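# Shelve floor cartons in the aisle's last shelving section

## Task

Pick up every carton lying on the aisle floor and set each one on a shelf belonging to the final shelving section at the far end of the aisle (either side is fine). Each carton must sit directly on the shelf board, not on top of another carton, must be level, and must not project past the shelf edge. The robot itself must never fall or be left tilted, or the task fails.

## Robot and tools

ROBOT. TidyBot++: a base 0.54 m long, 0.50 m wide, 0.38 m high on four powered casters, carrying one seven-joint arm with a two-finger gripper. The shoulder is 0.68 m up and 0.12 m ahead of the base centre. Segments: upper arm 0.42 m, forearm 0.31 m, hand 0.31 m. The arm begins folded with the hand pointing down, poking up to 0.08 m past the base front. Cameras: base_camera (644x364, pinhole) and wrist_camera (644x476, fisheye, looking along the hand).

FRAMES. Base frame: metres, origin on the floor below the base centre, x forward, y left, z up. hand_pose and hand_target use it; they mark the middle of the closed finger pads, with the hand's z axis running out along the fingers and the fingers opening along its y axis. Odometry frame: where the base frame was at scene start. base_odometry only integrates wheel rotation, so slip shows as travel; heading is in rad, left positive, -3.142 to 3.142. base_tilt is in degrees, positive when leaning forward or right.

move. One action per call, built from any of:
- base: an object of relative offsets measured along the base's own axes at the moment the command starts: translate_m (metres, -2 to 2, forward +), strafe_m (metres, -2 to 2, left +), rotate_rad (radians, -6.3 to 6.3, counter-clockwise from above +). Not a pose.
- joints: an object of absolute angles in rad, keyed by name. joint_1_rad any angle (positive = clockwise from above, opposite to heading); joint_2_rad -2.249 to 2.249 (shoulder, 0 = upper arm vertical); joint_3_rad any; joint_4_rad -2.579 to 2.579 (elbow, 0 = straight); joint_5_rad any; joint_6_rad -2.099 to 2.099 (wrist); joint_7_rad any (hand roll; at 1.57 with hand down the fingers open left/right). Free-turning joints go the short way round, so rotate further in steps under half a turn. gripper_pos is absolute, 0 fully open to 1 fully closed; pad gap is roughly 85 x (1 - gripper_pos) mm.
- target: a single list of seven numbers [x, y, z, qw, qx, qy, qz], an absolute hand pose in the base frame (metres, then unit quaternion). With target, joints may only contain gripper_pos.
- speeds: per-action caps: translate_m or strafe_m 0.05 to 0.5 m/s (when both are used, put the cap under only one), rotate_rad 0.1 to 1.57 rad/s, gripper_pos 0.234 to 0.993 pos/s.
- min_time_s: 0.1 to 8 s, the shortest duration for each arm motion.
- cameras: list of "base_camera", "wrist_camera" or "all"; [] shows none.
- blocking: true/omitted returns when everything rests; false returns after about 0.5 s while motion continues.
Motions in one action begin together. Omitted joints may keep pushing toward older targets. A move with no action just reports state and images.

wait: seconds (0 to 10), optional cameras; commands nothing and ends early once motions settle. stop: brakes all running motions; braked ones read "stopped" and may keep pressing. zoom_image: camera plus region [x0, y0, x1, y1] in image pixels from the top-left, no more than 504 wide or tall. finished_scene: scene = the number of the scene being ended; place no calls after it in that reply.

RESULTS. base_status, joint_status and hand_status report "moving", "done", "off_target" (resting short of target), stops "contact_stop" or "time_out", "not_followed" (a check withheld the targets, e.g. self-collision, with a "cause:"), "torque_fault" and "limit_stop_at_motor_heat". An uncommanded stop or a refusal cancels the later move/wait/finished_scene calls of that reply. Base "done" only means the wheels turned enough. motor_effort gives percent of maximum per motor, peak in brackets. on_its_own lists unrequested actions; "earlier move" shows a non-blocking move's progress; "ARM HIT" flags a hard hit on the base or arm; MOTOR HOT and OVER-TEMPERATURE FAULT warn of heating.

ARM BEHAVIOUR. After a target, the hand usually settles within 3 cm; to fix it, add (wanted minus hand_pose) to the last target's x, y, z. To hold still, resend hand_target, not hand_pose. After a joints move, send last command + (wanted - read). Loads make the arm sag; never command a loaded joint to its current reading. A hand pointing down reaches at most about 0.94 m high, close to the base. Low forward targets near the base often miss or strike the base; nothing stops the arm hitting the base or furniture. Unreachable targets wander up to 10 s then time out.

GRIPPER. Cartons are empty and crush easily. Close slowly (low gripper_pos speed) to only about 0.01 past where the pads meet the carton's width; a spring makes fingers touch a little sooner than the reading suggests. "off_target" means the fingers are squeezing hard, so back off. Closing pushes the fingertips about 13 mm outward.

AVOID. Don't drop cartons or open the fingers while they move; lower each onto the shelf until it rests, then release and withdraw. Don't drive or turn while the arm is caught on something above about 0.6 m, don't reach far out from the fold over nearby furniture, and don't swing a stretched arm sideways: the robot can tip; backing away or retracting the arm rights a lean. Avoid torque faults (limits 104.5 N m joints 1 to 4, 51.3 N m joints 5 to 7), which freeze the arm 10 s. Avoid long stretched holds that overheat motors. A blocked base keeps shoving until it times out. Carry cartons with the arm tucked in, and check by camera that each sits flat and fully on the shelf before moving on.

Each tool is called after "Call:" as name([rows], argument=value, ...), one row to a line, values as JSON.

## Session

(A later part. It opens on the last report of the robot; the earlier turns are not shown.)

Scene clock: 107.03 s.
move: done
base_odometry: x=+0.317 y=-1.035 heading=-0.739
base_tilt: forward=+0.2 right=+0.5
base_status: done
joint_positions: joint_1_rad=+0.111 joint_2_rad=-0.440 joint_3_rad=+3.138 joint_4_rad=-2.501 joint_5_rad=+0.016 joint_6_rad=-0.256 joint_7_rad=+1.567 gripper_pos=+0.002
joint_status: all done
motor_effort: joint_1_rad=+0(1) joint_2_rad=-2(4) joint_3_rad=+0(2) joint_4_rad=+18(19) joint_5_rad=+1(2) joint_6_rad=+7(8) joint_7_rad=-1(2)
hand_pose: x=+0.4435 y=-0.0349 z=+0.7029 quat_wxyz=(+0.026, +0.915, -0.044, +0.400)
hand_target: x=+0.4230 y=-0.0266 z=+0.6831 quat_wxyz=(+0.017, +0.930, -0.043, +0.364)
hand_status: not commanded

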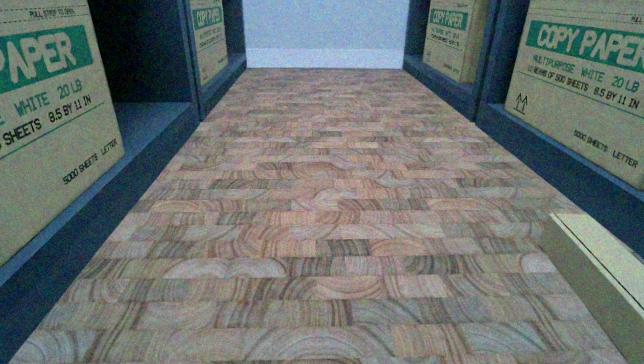

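Call:
move(base={"translate_m": -0.239, "strafe_m": -0.312}, speeds={"translate_m": 0.3}, joints={"joint_2_rad": 1.60, "joint_4_rad": -1.585, "joint_6_rad": 0.90}, min_time_s=3, cameras=["wrist_camera"])

Scene clock: 111.27 s.
move: done
base_odometry: x=-0.070 y=-1.104 heading=-0.739
base_tilt: forward=+0.2 right=+0.5
base_status: done
joint_positions: joint_1_rad=+0.106 joint_2_rad=+1.559 joint_3_rad=+3.139 joint_4_rad=-1.598 joint_5_rad=+0.016 joint_6_rad=+0.804 joint_7_rad=+1.567 gripper_pos=+0.002
joint_status: all done
motor_effort: joint_1_rad=+0(2) joint_2_rad=-36(38) joint_3_rad=-1(2) joint_4_rad=+5(18) joint_5_rad=+1(2) joint_6_rad=+7(8) joint_7_rad=-1(1)
hand_pose: x=+0.7527 y=-0.0611 z=+0.1529 quat_wxyz=(+0.015, +0.922, -0.044, +0.384)
hand_target: x=+0.7586 y=-0.0575 z=+0.1516 quat_wxyz=(+0.018, +0.909, -0.043, +0.415)
hand_status: not commanded

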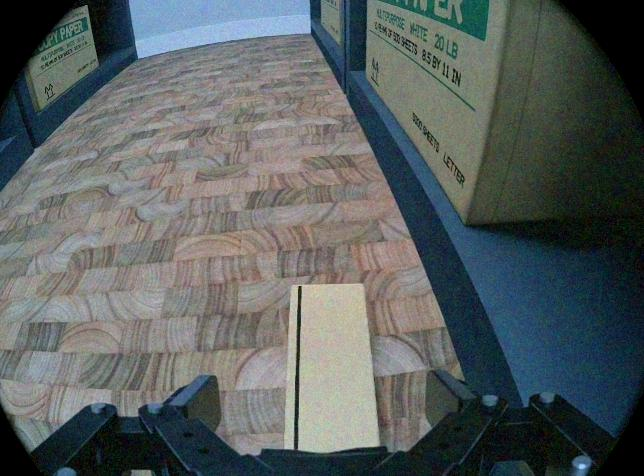

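Call:
move(joints={"joint_2_rad": 1.880, "joint_4_rad": -1.27}, min_time_s=2.5, cameras=["wrist_camera"])

Call:
move(joints={"gripper_pos": 0.335}, speeds={"gripper_pos": 0.234})

Call:
move(joints={"gripper_pos": 0.352}, speeds={"gripper_pos": 0.234})

Call:
move(joints={"joint_2_rad": 1.53, "joint_4_rad": -1.605}, min_time_s=2.5, cameras=["wrist_camera"])

Scene clock: 115.00 s.
move: done
base_odometry: x=-0.070 y=-1.104 heading=-0.739
base_tilt: forward=+0.2 right=+0.6
base_status: not commanded
joint_positions: joint_1_rad=+0.106 joint_2_rad=+1.837 joint_3_rad=+3.139 joint_4_rad=-1.281 joint_5_rad=+0.016 joint_6_rad=+0.806 joint_7_rad=+1.567 gripper_pos=+0.002
joint_status: all done
motor_effort: joint_1_rad=+0(1) joint_2_rad=-35(37) joint_3_rad=-1(1) joint_4_rad=+5(7) joint_5_rad=+1(2) joint_6_rad=+7(8) joint_7_rad=+0(2)
hand_pose: x=+0.7589 y=-0.0620 z=+0.0467 quat_wxyz=(+0.017, +0.914, -0.043, +0.403)
hand_target: x=+0.7568 y=-0.0575 z=+0.0439 quat_wxyz=(+0.019, +0.901, -0.043, +0.431)
hand_status: not commanded

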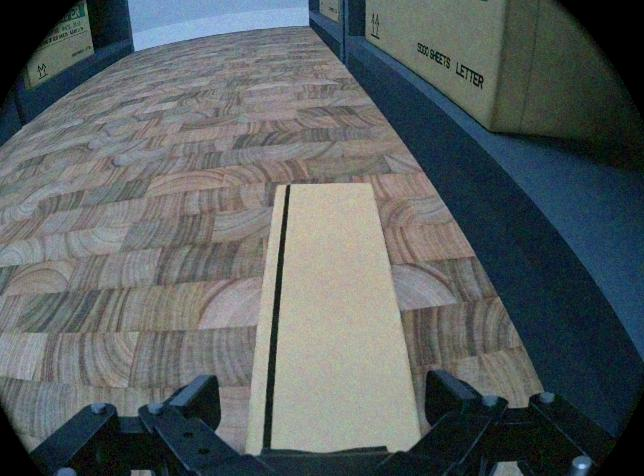

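Scene clock: 117.10 s.
move: done
base_odometry: x=-0.070 y=-1.104 heading=-0.739
base_tilt: forward=+0.2 right=+0.5
base_status: not commanded
joint_positions: joint_1_rad=+0.106 joint_2_rad=+1.837 joint_3_rad=+3.139 joint_4_rad=-1.281 joint_5_rad=+0.016 joint_6_rad=+0.807 joint_7_rad=+1.567 gripper_pos=+0.333
joint_status: all done
motor_effort: joint_1_rad=+0(1) joint_2_rad=-35(35) joint_3_rad=-1(2) joint_4_rad=+5(6) joint_5_rad=+1(2) joint_6_rad=+8(8) joint_7_rad=-1(2)
hand_pose: x=+0.7589 y=-0.0620 z=+0.0467 quat_wxyz=(+0.017, +0.914, -0.043, +0.403)
hand_target: x=+0.7568 y=-0.0575 z=+0.0439 quat_wxyz=(+0.019, +0.901, -0.043, +0.431)
hand_status: not commanded
pictures: none

Scene clock: 118.17 s.
move: done
base_odometry: x=-0.070 y=-1.104 heading=-0.739
base_tilt: forward=+0.2 right=+0.6
base_status: not commanded
joint_positions: joint_1_rad=+0.106 joint_2_rad=+1.837 joint_3_rad=+3.139 joint_4_rad=-1.281 joint_5_rad=+0.016 joint_6_rad=+0.807 joint_7_rad=+1.567 gripper_pos=+0.349
joint_status: all done
motor_effort: joint_1_rad=+0(0) joint_2_rad=-35(35) joint_3_rad=-1(1) joint_4_rad=+5(6) joint_5_rad=+1(2) joint_6_rad=+7(7) joint_7_rad=-1(1)
hand_pose: x=+0.7591 y=-0.0620 z=+0.0470 quat_wxyz=(+0.017, +0.914, -0.043, +0.403)
hand_target: x=+0.7568 y=-0.0575 z=+0.0439 quat_wxyz=(+0.019, +0.901, -0.043, +0.431)
hand_status: not commanded
pictures: none

Scene clock: 121.00 s.
move: done
base_odometry: x=-0.070 y=-1.104 heading=-0.739
base_tilt: forward=+0.2 right=+0.5
base_status: not commanded
joint_positions: joint_1_rad=+0.106 joint_2_rad=+1.573 joint_3_rad=+3.139 joint_4_rad=-1.596 joint_5_rad=+0.016 joint_6_rad=+0.821 joint_7_rad=+1.567 gripper_pos=+0.349
joint_status: all done
motor_effort: joint_1_rad=+0(1) joint_2_rad=-36(36) joint_3_rad=+0(1) joint_4_rad=+5(6) joint_5_rad=+1(2) joint_6_rad=+7(8) joint_7_rad=+0(2)
hand_pose: x=+0.7503 y=-0.0608 z=+0.1484 quat_wxyz=(+0.015, +0.921, -0.044, +0.386)
hand_target: x=+0.7839 y=-0.0598 z=+0.1927 quat_wxyz=(+0.019, +0.898, -0.042, +0.437)
hand_status: not commanded

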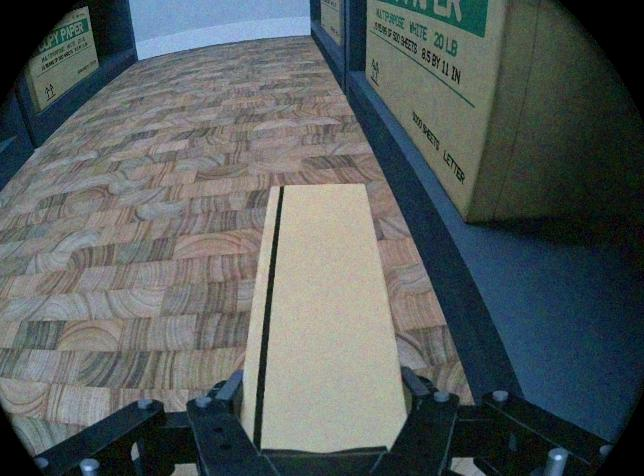

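Call:
move(base={"strafe_m": 0.3125}, speeds={"strafe_m": 0.4})

Call:
move(base={"translate_m": 1.658}, speeds={"translate_m": 0.4}, joints={"joint_1_rad": 0.0, "joint_2_rad": -0.45, "joint_4_rad": -2.515, "joint_6_rad": -0.33}, min_time_s=4, cameras=["wrist_camera", "base_camera"])

Scene clock: 123.57 s.
move: done
base_odometry: x=+0.141 y=-0.873 heading=-0.739
base_tilt: forward=+0.2 right=+0.5
base_status: done
joint_positions: joint_1_rad=+0.090 joint_2_rad=+1.572 joint_3_rad=+3.139 joint_4_rad=-1.596 joint_5_rad=+0.016 joint_6_rad=+0.821 joint_7_rad=+1.567 gripper_pos=+0.349
joint_status: not commanded
motor_effort: joint_1_rad=+0(4) joint_2_rad=-36(37) joint_3_rad=-1(3) joint_4_rad=+4(5) joint_5_rad=+1(3) joint_6_rad=+7(8) joint_7_rad=-1(1)
hand_pose: x=+0.7517 y=-0.0505 z=+0.1493 quat_wxyz=(+0.012, +0.921, -0.036, +0.387)
hand_target: x=+0.7839 y=-0.0598 z=+0.1927 quat_wxyz=(+0.019, +0.898, -0.042, +0.437)
hand_status: not commanded
pictures: none

Scene clock: 128.73 s.
move: done
base_odometry: x=+1.366 y=-1.990 heading=-0.739
base_tilt: forward=+0.2 right=+0.5
base_status: done
joint_positions: joint_1_rad=+0.018 joint_2_rad=-0.431 joint_3_rad=+3.139 joint_4_rad=-2.501 joint_5_rad=+0.016 joint_6_rad=-0.255 joint_7_rad=+1.567 gripper_pos=+0.349
joint_status: all done
motor_effort: joint_1_rad=+0(2) joint_2_rad=-3(41) joint_3_rad=+0(2) joint_4_rad=+18(20) joint_5_rad=+1(2) joint_6_rad=+7(9) joint_7_rad=-1(2)
hand_pose: x=+0.4461 y=-0.0050 z=+0.7007 quat_wxyz=(+0.008, +0.918, -0.002, +0.397)
hand_target: x=+0.4241 y=+0.0018 z=+0.6831 quat_wxyz=(+0.000, +0.931, +0.000, +0.365)
hand_status: not commanded
pictures: base_camera, wrist_camera

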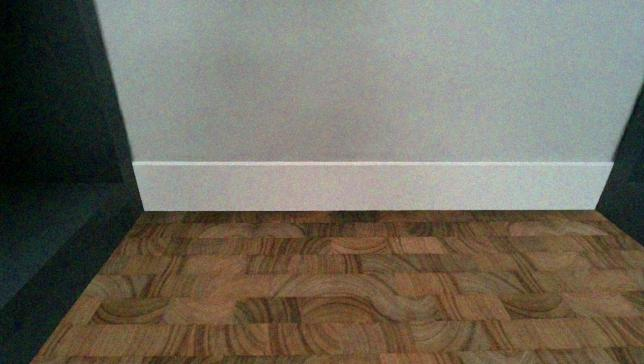

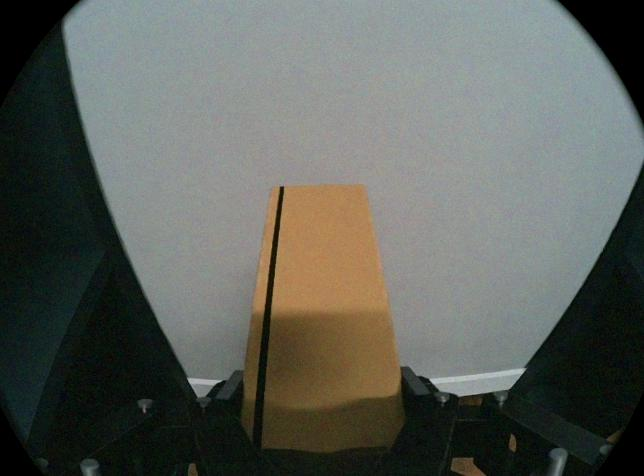

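Call:
move(joints={"joint_1_rad": 1.575}, min_time_s=3, cameras=["wrist_camera"])

Scene clock: 132.60 s.
move: done
base_odometry: x=+1.366 y=-1.990 heading=-0.739
base_tilt: forward=+0.2 right=+0.5
base_status: not commanded
joint_positions: joint_1_rad=+1.557 joint_2_rad=-0.431 joint_3_rad=+3.139 joint_4_rad=-2.501 joint_5_rad=+0.016 joint_6_rad=-0.255 joint_7_rad=+1.567 gripper_pos=+0.349
joint_status: all done
motor_effort: joint_1_rad=+0(1) joint_2_rad=-3(3) joint_3_rad=+0(1) joint_4_rad=+17(19) joint_5_rad=+1(2) joint_6_rad=+7(8) joint_7_rad=-1(2)
hand_pose: x=+0.1244 y=-0.3271 z=+0.7007 quat_wxyz=(+0.282, +0.658, -0.640, +0.280)
hand_target: x=+0.1195 y=-0.3051 z=+0.6831 quat_wxyz=(+0.258, +0.657, -0.659, +0.257)
hand_status: not commanded

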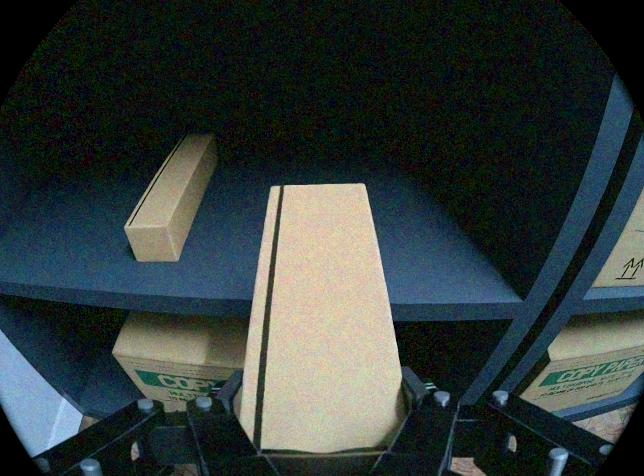

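Call:
move(joints={"joint_2_rad": 0.16, "joint_4_rad": -2.427, "joint_6_rad": 0.35}, min_time_s=2.5)

Call:
move(joints={"joint_2_rad": 0.635, "joint_4_rad": -1.672, "joint_6_rad": -0.10}, min_time_s=3)

Call:
move(joints={"joint_2_rad": 0.683, "joint_4_rad": -1.73, "joint_6_rad": 0.136}, min_time_s=2, cameras=["wrist_camera"])

Call:
move(joints={"joint_2_rad": 0.692}, min_time_s=0.7)

Call:
move(joints={"joint_2_rad": 0.698}, min_time_s=0.7)

Scene clock: 137.07 s.
move: done
base_odometry: x=+1.366 y=-1.990 heading=-0.739
base_tilt: forward=+0.1 right=+0.5
base_status: not commanded
joint_positions: joint_1_rad=+1.558 joint_2_rad=+0.136 joint_3_rad=+3.139 joint_4_rad=-2.443 joint_5_rad=+0.016 joint_6_rad=+0.250 joint_7_rad=+1.567 gripper_pos=+0.349
joint_status: all done
motor_effort: joint_1_rad=+0(1) joint_2_rad=-16(17) joint_3_rad=+0(1) joint_4_rad=+13(19) joint_5_rad=+1(2) joint_6_rad=+7(8) joint_7_rad=-1(1)
hand_pose: x=+0.1289 y=-0.4504 z=+0.6184 quat_wxyz=(+0.277, +0.659, -0.640, +0.281)
hand_target: x=+0.1191 y=-0.4773 z=+0.6376 quat_wxyz=(+0.309, +0.635, -0.637, +0.309)
hand_status: not commanded
pictures: none

Scene clock: 140.37 s.
move: done
base_odometry: x=+1.366 y=-1.990 heading=-0.739
base_tilt: forward=+0.2 right=+0.6
base_status: not commanded
joint_positions: joint_1_rad=+1.558 joint_2_rad=+0.597 joint_3_rad=+3.139 joint_4_rad=-1.688 joint_5_rad=+0.016 joint_6_rad=-0.022 joint_7_rad=+1.567 gripper_pos=+0.349
joint_status: all done
motor_effort: joint_1_rad=+0(1) joint_2_rad=-34(35) joint_3_rad=+0(1) joint_4_rad=+16(17) joint_5_rad=+1(2) joint_6_rad=+7(9) joint_7_rad=-1(2)
hand_pose: x=+0.1315 y=-0.7044 z=+0.6145 quat_wxyz=(+0.285, +0.655, -0.638, +0.287)
hand_target: x=+0.1184 y=-0.6912 z=+0.5785 quat_wxyz=(+0.254, +0.659, -0.661, +0.254)
hand_status: not commanded
pictures: none

Scene clock: 142.67 s.
move: done
base_odometry: x=+1.366 y=-1.990 heading=-0.739
base_tilt: forward=+0.1 right=+0.6
base_status: not commanded
joint_positions: joint_1_rad=+1.558 joint_2_rad=+0.641 joint_3_rad=+3.139 joint_4_rad=-1.714 joint_5_rad=+0.016 joint_6_rad=+0.038 joint_7_rad=+1.567 gripper_pos=+0.349
joint_status: all done
motor_effort: joint_1_rad=+0(1) joint_2_rad=-34(35) joint_3_rad=+0(1) joint_4_rad=+16(17) joint_5_rad=+1(2) joint_6_rad=+7(9) joint_7_rad=-1(1)
hand_pose: x=+0.1317 y=-0.7027 z=+0.5861 quat_wxyz=(+0.282, +0.657, -0.639, +0.285)
hand_target: x=+0.1183 y=-0.7117 z=+0.5716 quat_wxyz=(+0.296, +0.641, -0.643, +0.296)
hand_status: not commanded

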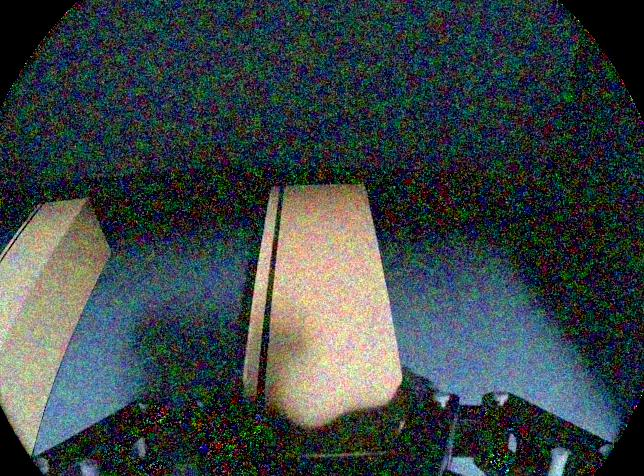

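Scene clock: 143.63 s.
move: done
base_odometry: x=+1.366 y=-1.990 heading=-0.739
base_tilt: forward=+0.1 right=+0.5
base_status: not commanded
joint_positions: joint_1_rad=+1.558 joint_2_rad=+0.647 joint_3_rad=+3.139 joint_4_rad=-1.714 joint_5_rad=+0.016 joint_6_rad=+0.041 joint_7_rad=+1.567 gripper_pos=+0.349
joint_status: all done
motor_effort: joint_1_rad=+0(0) joint_2_rad=-33(34) joint_3_rad=-1(1) joint_4_rad=+15(16) joint_5_rad=+1(2) joint_6_rad=+7(8) joint_7_rad=+0(2)
hand_pose: x=+0.1317 y=-0.7029 z=+0.5826 quat_wxyz=(+0.281, +0.657, -0.639, +0.284)
hand_target: x=+0.1184 y=-0.7107 z=+0.5652 quat_wxyz=(+0.293, +0.642, -0.645, +0.293)
hand_status: not commanded
pictures: none

Scene clock: 144.63 s.
move: done
base_odometry: x=+1.366 y=-1.990 heading=-0.739
base_tilt: forward=+0.1 right=+0.6
base_status: not commanded
joint_positions: joint_1_rad=+1.558 joint_2_rad=+0.649 joint_3_rad=+3.139 joint_4_rad=-1.714 joint_5_rad=+0.016 joint_6_rad=+0.044 joint_7_rad=+1.567 gripper_pos=+0.349
joint_status: all done
motor_effort: joint_1_rad=+0(1) joint_2_rad=-33(34) joint_3_rad=+0(1) joint_4_rad=+15(16) joint_5_rad=+1(2) joint_6_rad=+7(7) joint_7_rad=+0(1)
hand_pose: x=+0.1318 y=-0.7033 z=+0.5820 quat_wxyz=(+0.282, +0.657, -0.639, +0.284)
hand_target: x=+0.1184 y=-0.7100 z=+0.5610 quat_wxyz=(+0.291, +0.643, -0.646, +0.291)
hand_status: not commanded
pictures: none

Call:
move(joints={"joint_2_rad": 0.703}, min_time_s=0.5)

Call:
move(joints={"joint_2_rad": 0.696}, min_time_s=0.4)

Call:
move(joints={"gripper_pos": 0.0}, speeds={"gripper_pos": 0.3})

Call:
move(joints={"joint_2_rad": 0.33, "joint_4_rad": -1.915, "joint_6_rad": -0.11}, min_time_s=2, cameras=["wrist_camera"])

Call:
move(joints={"joint_2_rad": -0.45, "joint_4_rad": -2.515, "joint_6_rad": -0.33}, min_time_s=1.8, cameras=["wrist_camera"])

Scene clock: 146.23 s.
move: done
base_odometry: x=+1.366 y=-1.990 heading=-0.739
base_tilt: forward=+0.2 right=+0.5
base_status: not commanded
joint_positions: joint_1_rad=+1.558 joint_2_rad=+0.650 joint_3_rad=+3.139 joint_4_rad=-1.714 joint_5_rad=+0.016 joint_6_rad=+0.047 joint_7_rad=+1.567 gripper_pos=+0.349
joint_status: all done
motor_effort: joint_1_rad=+0(1) joint_2_rad=-32(33) joint_3_rad=-1(1) joint_4_rad=+15(15) joint_5_rad=+1(2) joint_6_rad=+6(7) joint_7_rad=-1(1)
hand_pose: x=+0.1318 y=-0.7038 z=+0.5818 quat_wxyz=(+0.282, +0.657, -0.639, +0.285)
hand_target: x=+0.1184 y=-0.7093 z=+0.5574 quat_wxyz=(+0.290, +0.644, -0.646, +0.290)
hand_status: not commanded
pictures: none

Scene clock: 146.93 s.
move: done
base_odometry: x=+1.366 y=-1.990 heading=-0.739
base_tilt: forward=+0.2 right=+0.6
base_status: not commanded
joint_positions: joint_1_rad=+1.558 joint_2_rad=+0.650 joint_3_rad=+3.139 joint_4_rad=-1.714 joint_5_rad=+0.016 joint_6_rad=+0.047 joint_7_rad=+1.567 gripper_pos=+0.349
joint_status: all done
motor_effort: joint_1_rad=+0(1) joint_2_rad=-32(33) joint_3_rad=-1(1) joint_4_rad=+15(16) joint_5_rad=+1(2) joint_6_rad=+6(7) joint_7_rad=-1(1)
hand_pose: x=+0.1318 y=-0.7038 z=+0.5818 quat_wxyz=(+0.282, +0.657, -0.639, +0.285)
hand_target: x=+0.1184 y=-0.7102 z=+0.5624 quat_wxyz=(+0.292, +0.643, -0.645, +0.292)
hand_status: not commanded
pictures: none

Scene clock: 148.70 s.
move: done
base_odometry: x=+1.366 y=-1.990 heading=-0.739
base_tilt: forward=+0.2 right=+0.6
base_status: not commanded
joint_positions: joint_1_rad=+1.558 joint_2_rad=+0.652 joint_3_rad=+3.139 joint_4_rad=-1.714 joint_5_rad=+0.016 joint_6_rad=+0.047 joint_7_rad=+1.567 gripper_pos=+0.002
joint_status: all done
motor_effort: joint_1_rad=+0(1) joint_2_rad=-33(34) joint_3_rad=-1(1) joint_4_rad=+14(16) joint_5_rad=+1(2) joint_6_rad=+7(8) joint_7_rad=-1(1)
hand_pose: x=+0.1316 y=-0.7036 z=+0.5803 quat_wxyz=(+0.282, +0.657, -0.639, +0.284)
hand_target: x=+0.1184 y=-0.7102 z=+0.5624 quat_wxyz=(+0.292, +0.643, -0.645, +0.292)
hand_status: not commanded
pictures: none

Scene clock: 151.03 s.
move: done
base_odometry: x=+1.366 y=-1.990 heading=-0.739
base_tilt: forward=+0.1 right=+0.6
base_status: not commanded
joint_positions: joint_1_rad=+1.558 joint_2_rad=+0.363 joint_3_rad=+3.139 joint_4_rad=-1.898 joint_5_rad=+0.016 joint_6_rad=-0.033 joint_7_rad=+1.567 gripper_pos=+0.002
joint_status: all done
motor_effort: joint_1_rad=+0(1) joint_2_rad=-26(34) joint_3_rad=+0(1) joint_4_rad=+16(17) joint_5_rad=+1(2) joint_6_rad=+7(8) joint_7_rad=-1(2)
hand_pose: x=+0.1301 y=-0.6252 z=+0.6694 quat_wxyz=(+0.290, +0.653, -0.635, +0.292)
hand_target: x=+0.1187 y=-0.6023 z=+0.6638 quat_wxyz=(+0.271, +0.652, -0.654, +0.271)
hand_status: not commanded

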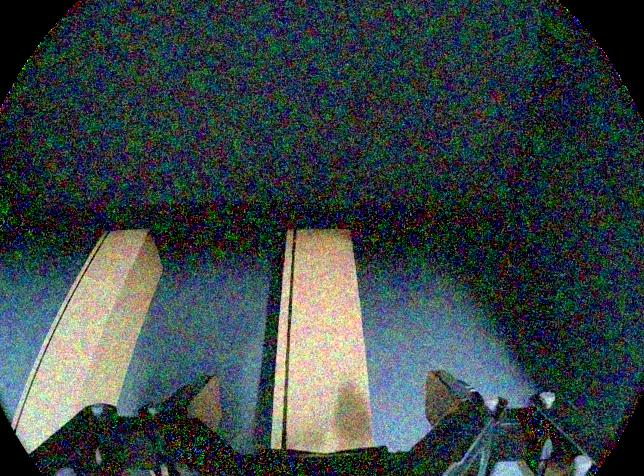

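Scene clock: 153.13 s.
move: done
base_odometry: x=+1.366 y=-1.990 heading=-0.739
base_tilt: forward=+0.1 right=+0.6
base_status: not commanded
joint_positions: joint_1_rad=+1.558 joint_2_rad=-0.431 joint_3_rad=+3.139 joint_4_rad=-2.498 joint_5_rad=+0.016 joint_6_rad=-0.251 joint_7_rad=+1.567 gripper_pos=+0.002
joint_status: all done
motor_effort: joint_1_rad=+0(1) joint_2_rad=-2(28) joint_3_rad=+1(1) joint_4_rad=+17(19) joint_5_rad=+1(2) joint_6_rad=+7(8) joint_7_rad=+0(2)
hand_pose: x=+0.1243 y=-0.3290 z=+0.7029 quat_wxyz=(+0.284, +0.657, -0.639, +0.282)
hand_target: x=+0.1195 y=-0.3051 z=+0.6831 quat_wxyz=(+0.258, +0.657, -0.659, +0.257)
hand_status: not commanded

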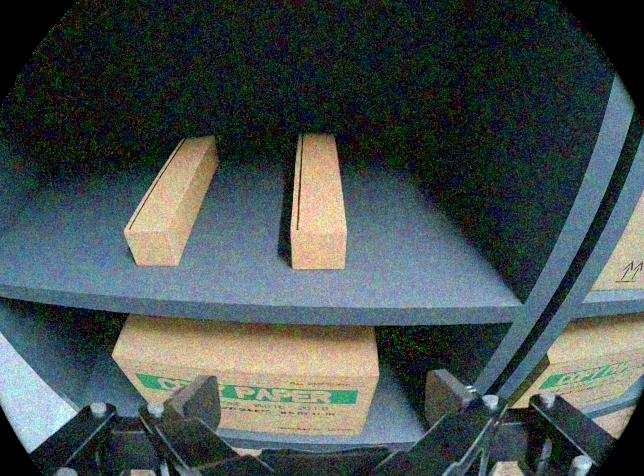

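Both cartons lie flat, fully on the shelf.

Call:
finished_scene(scene=2)

The scene is finished: the task was done.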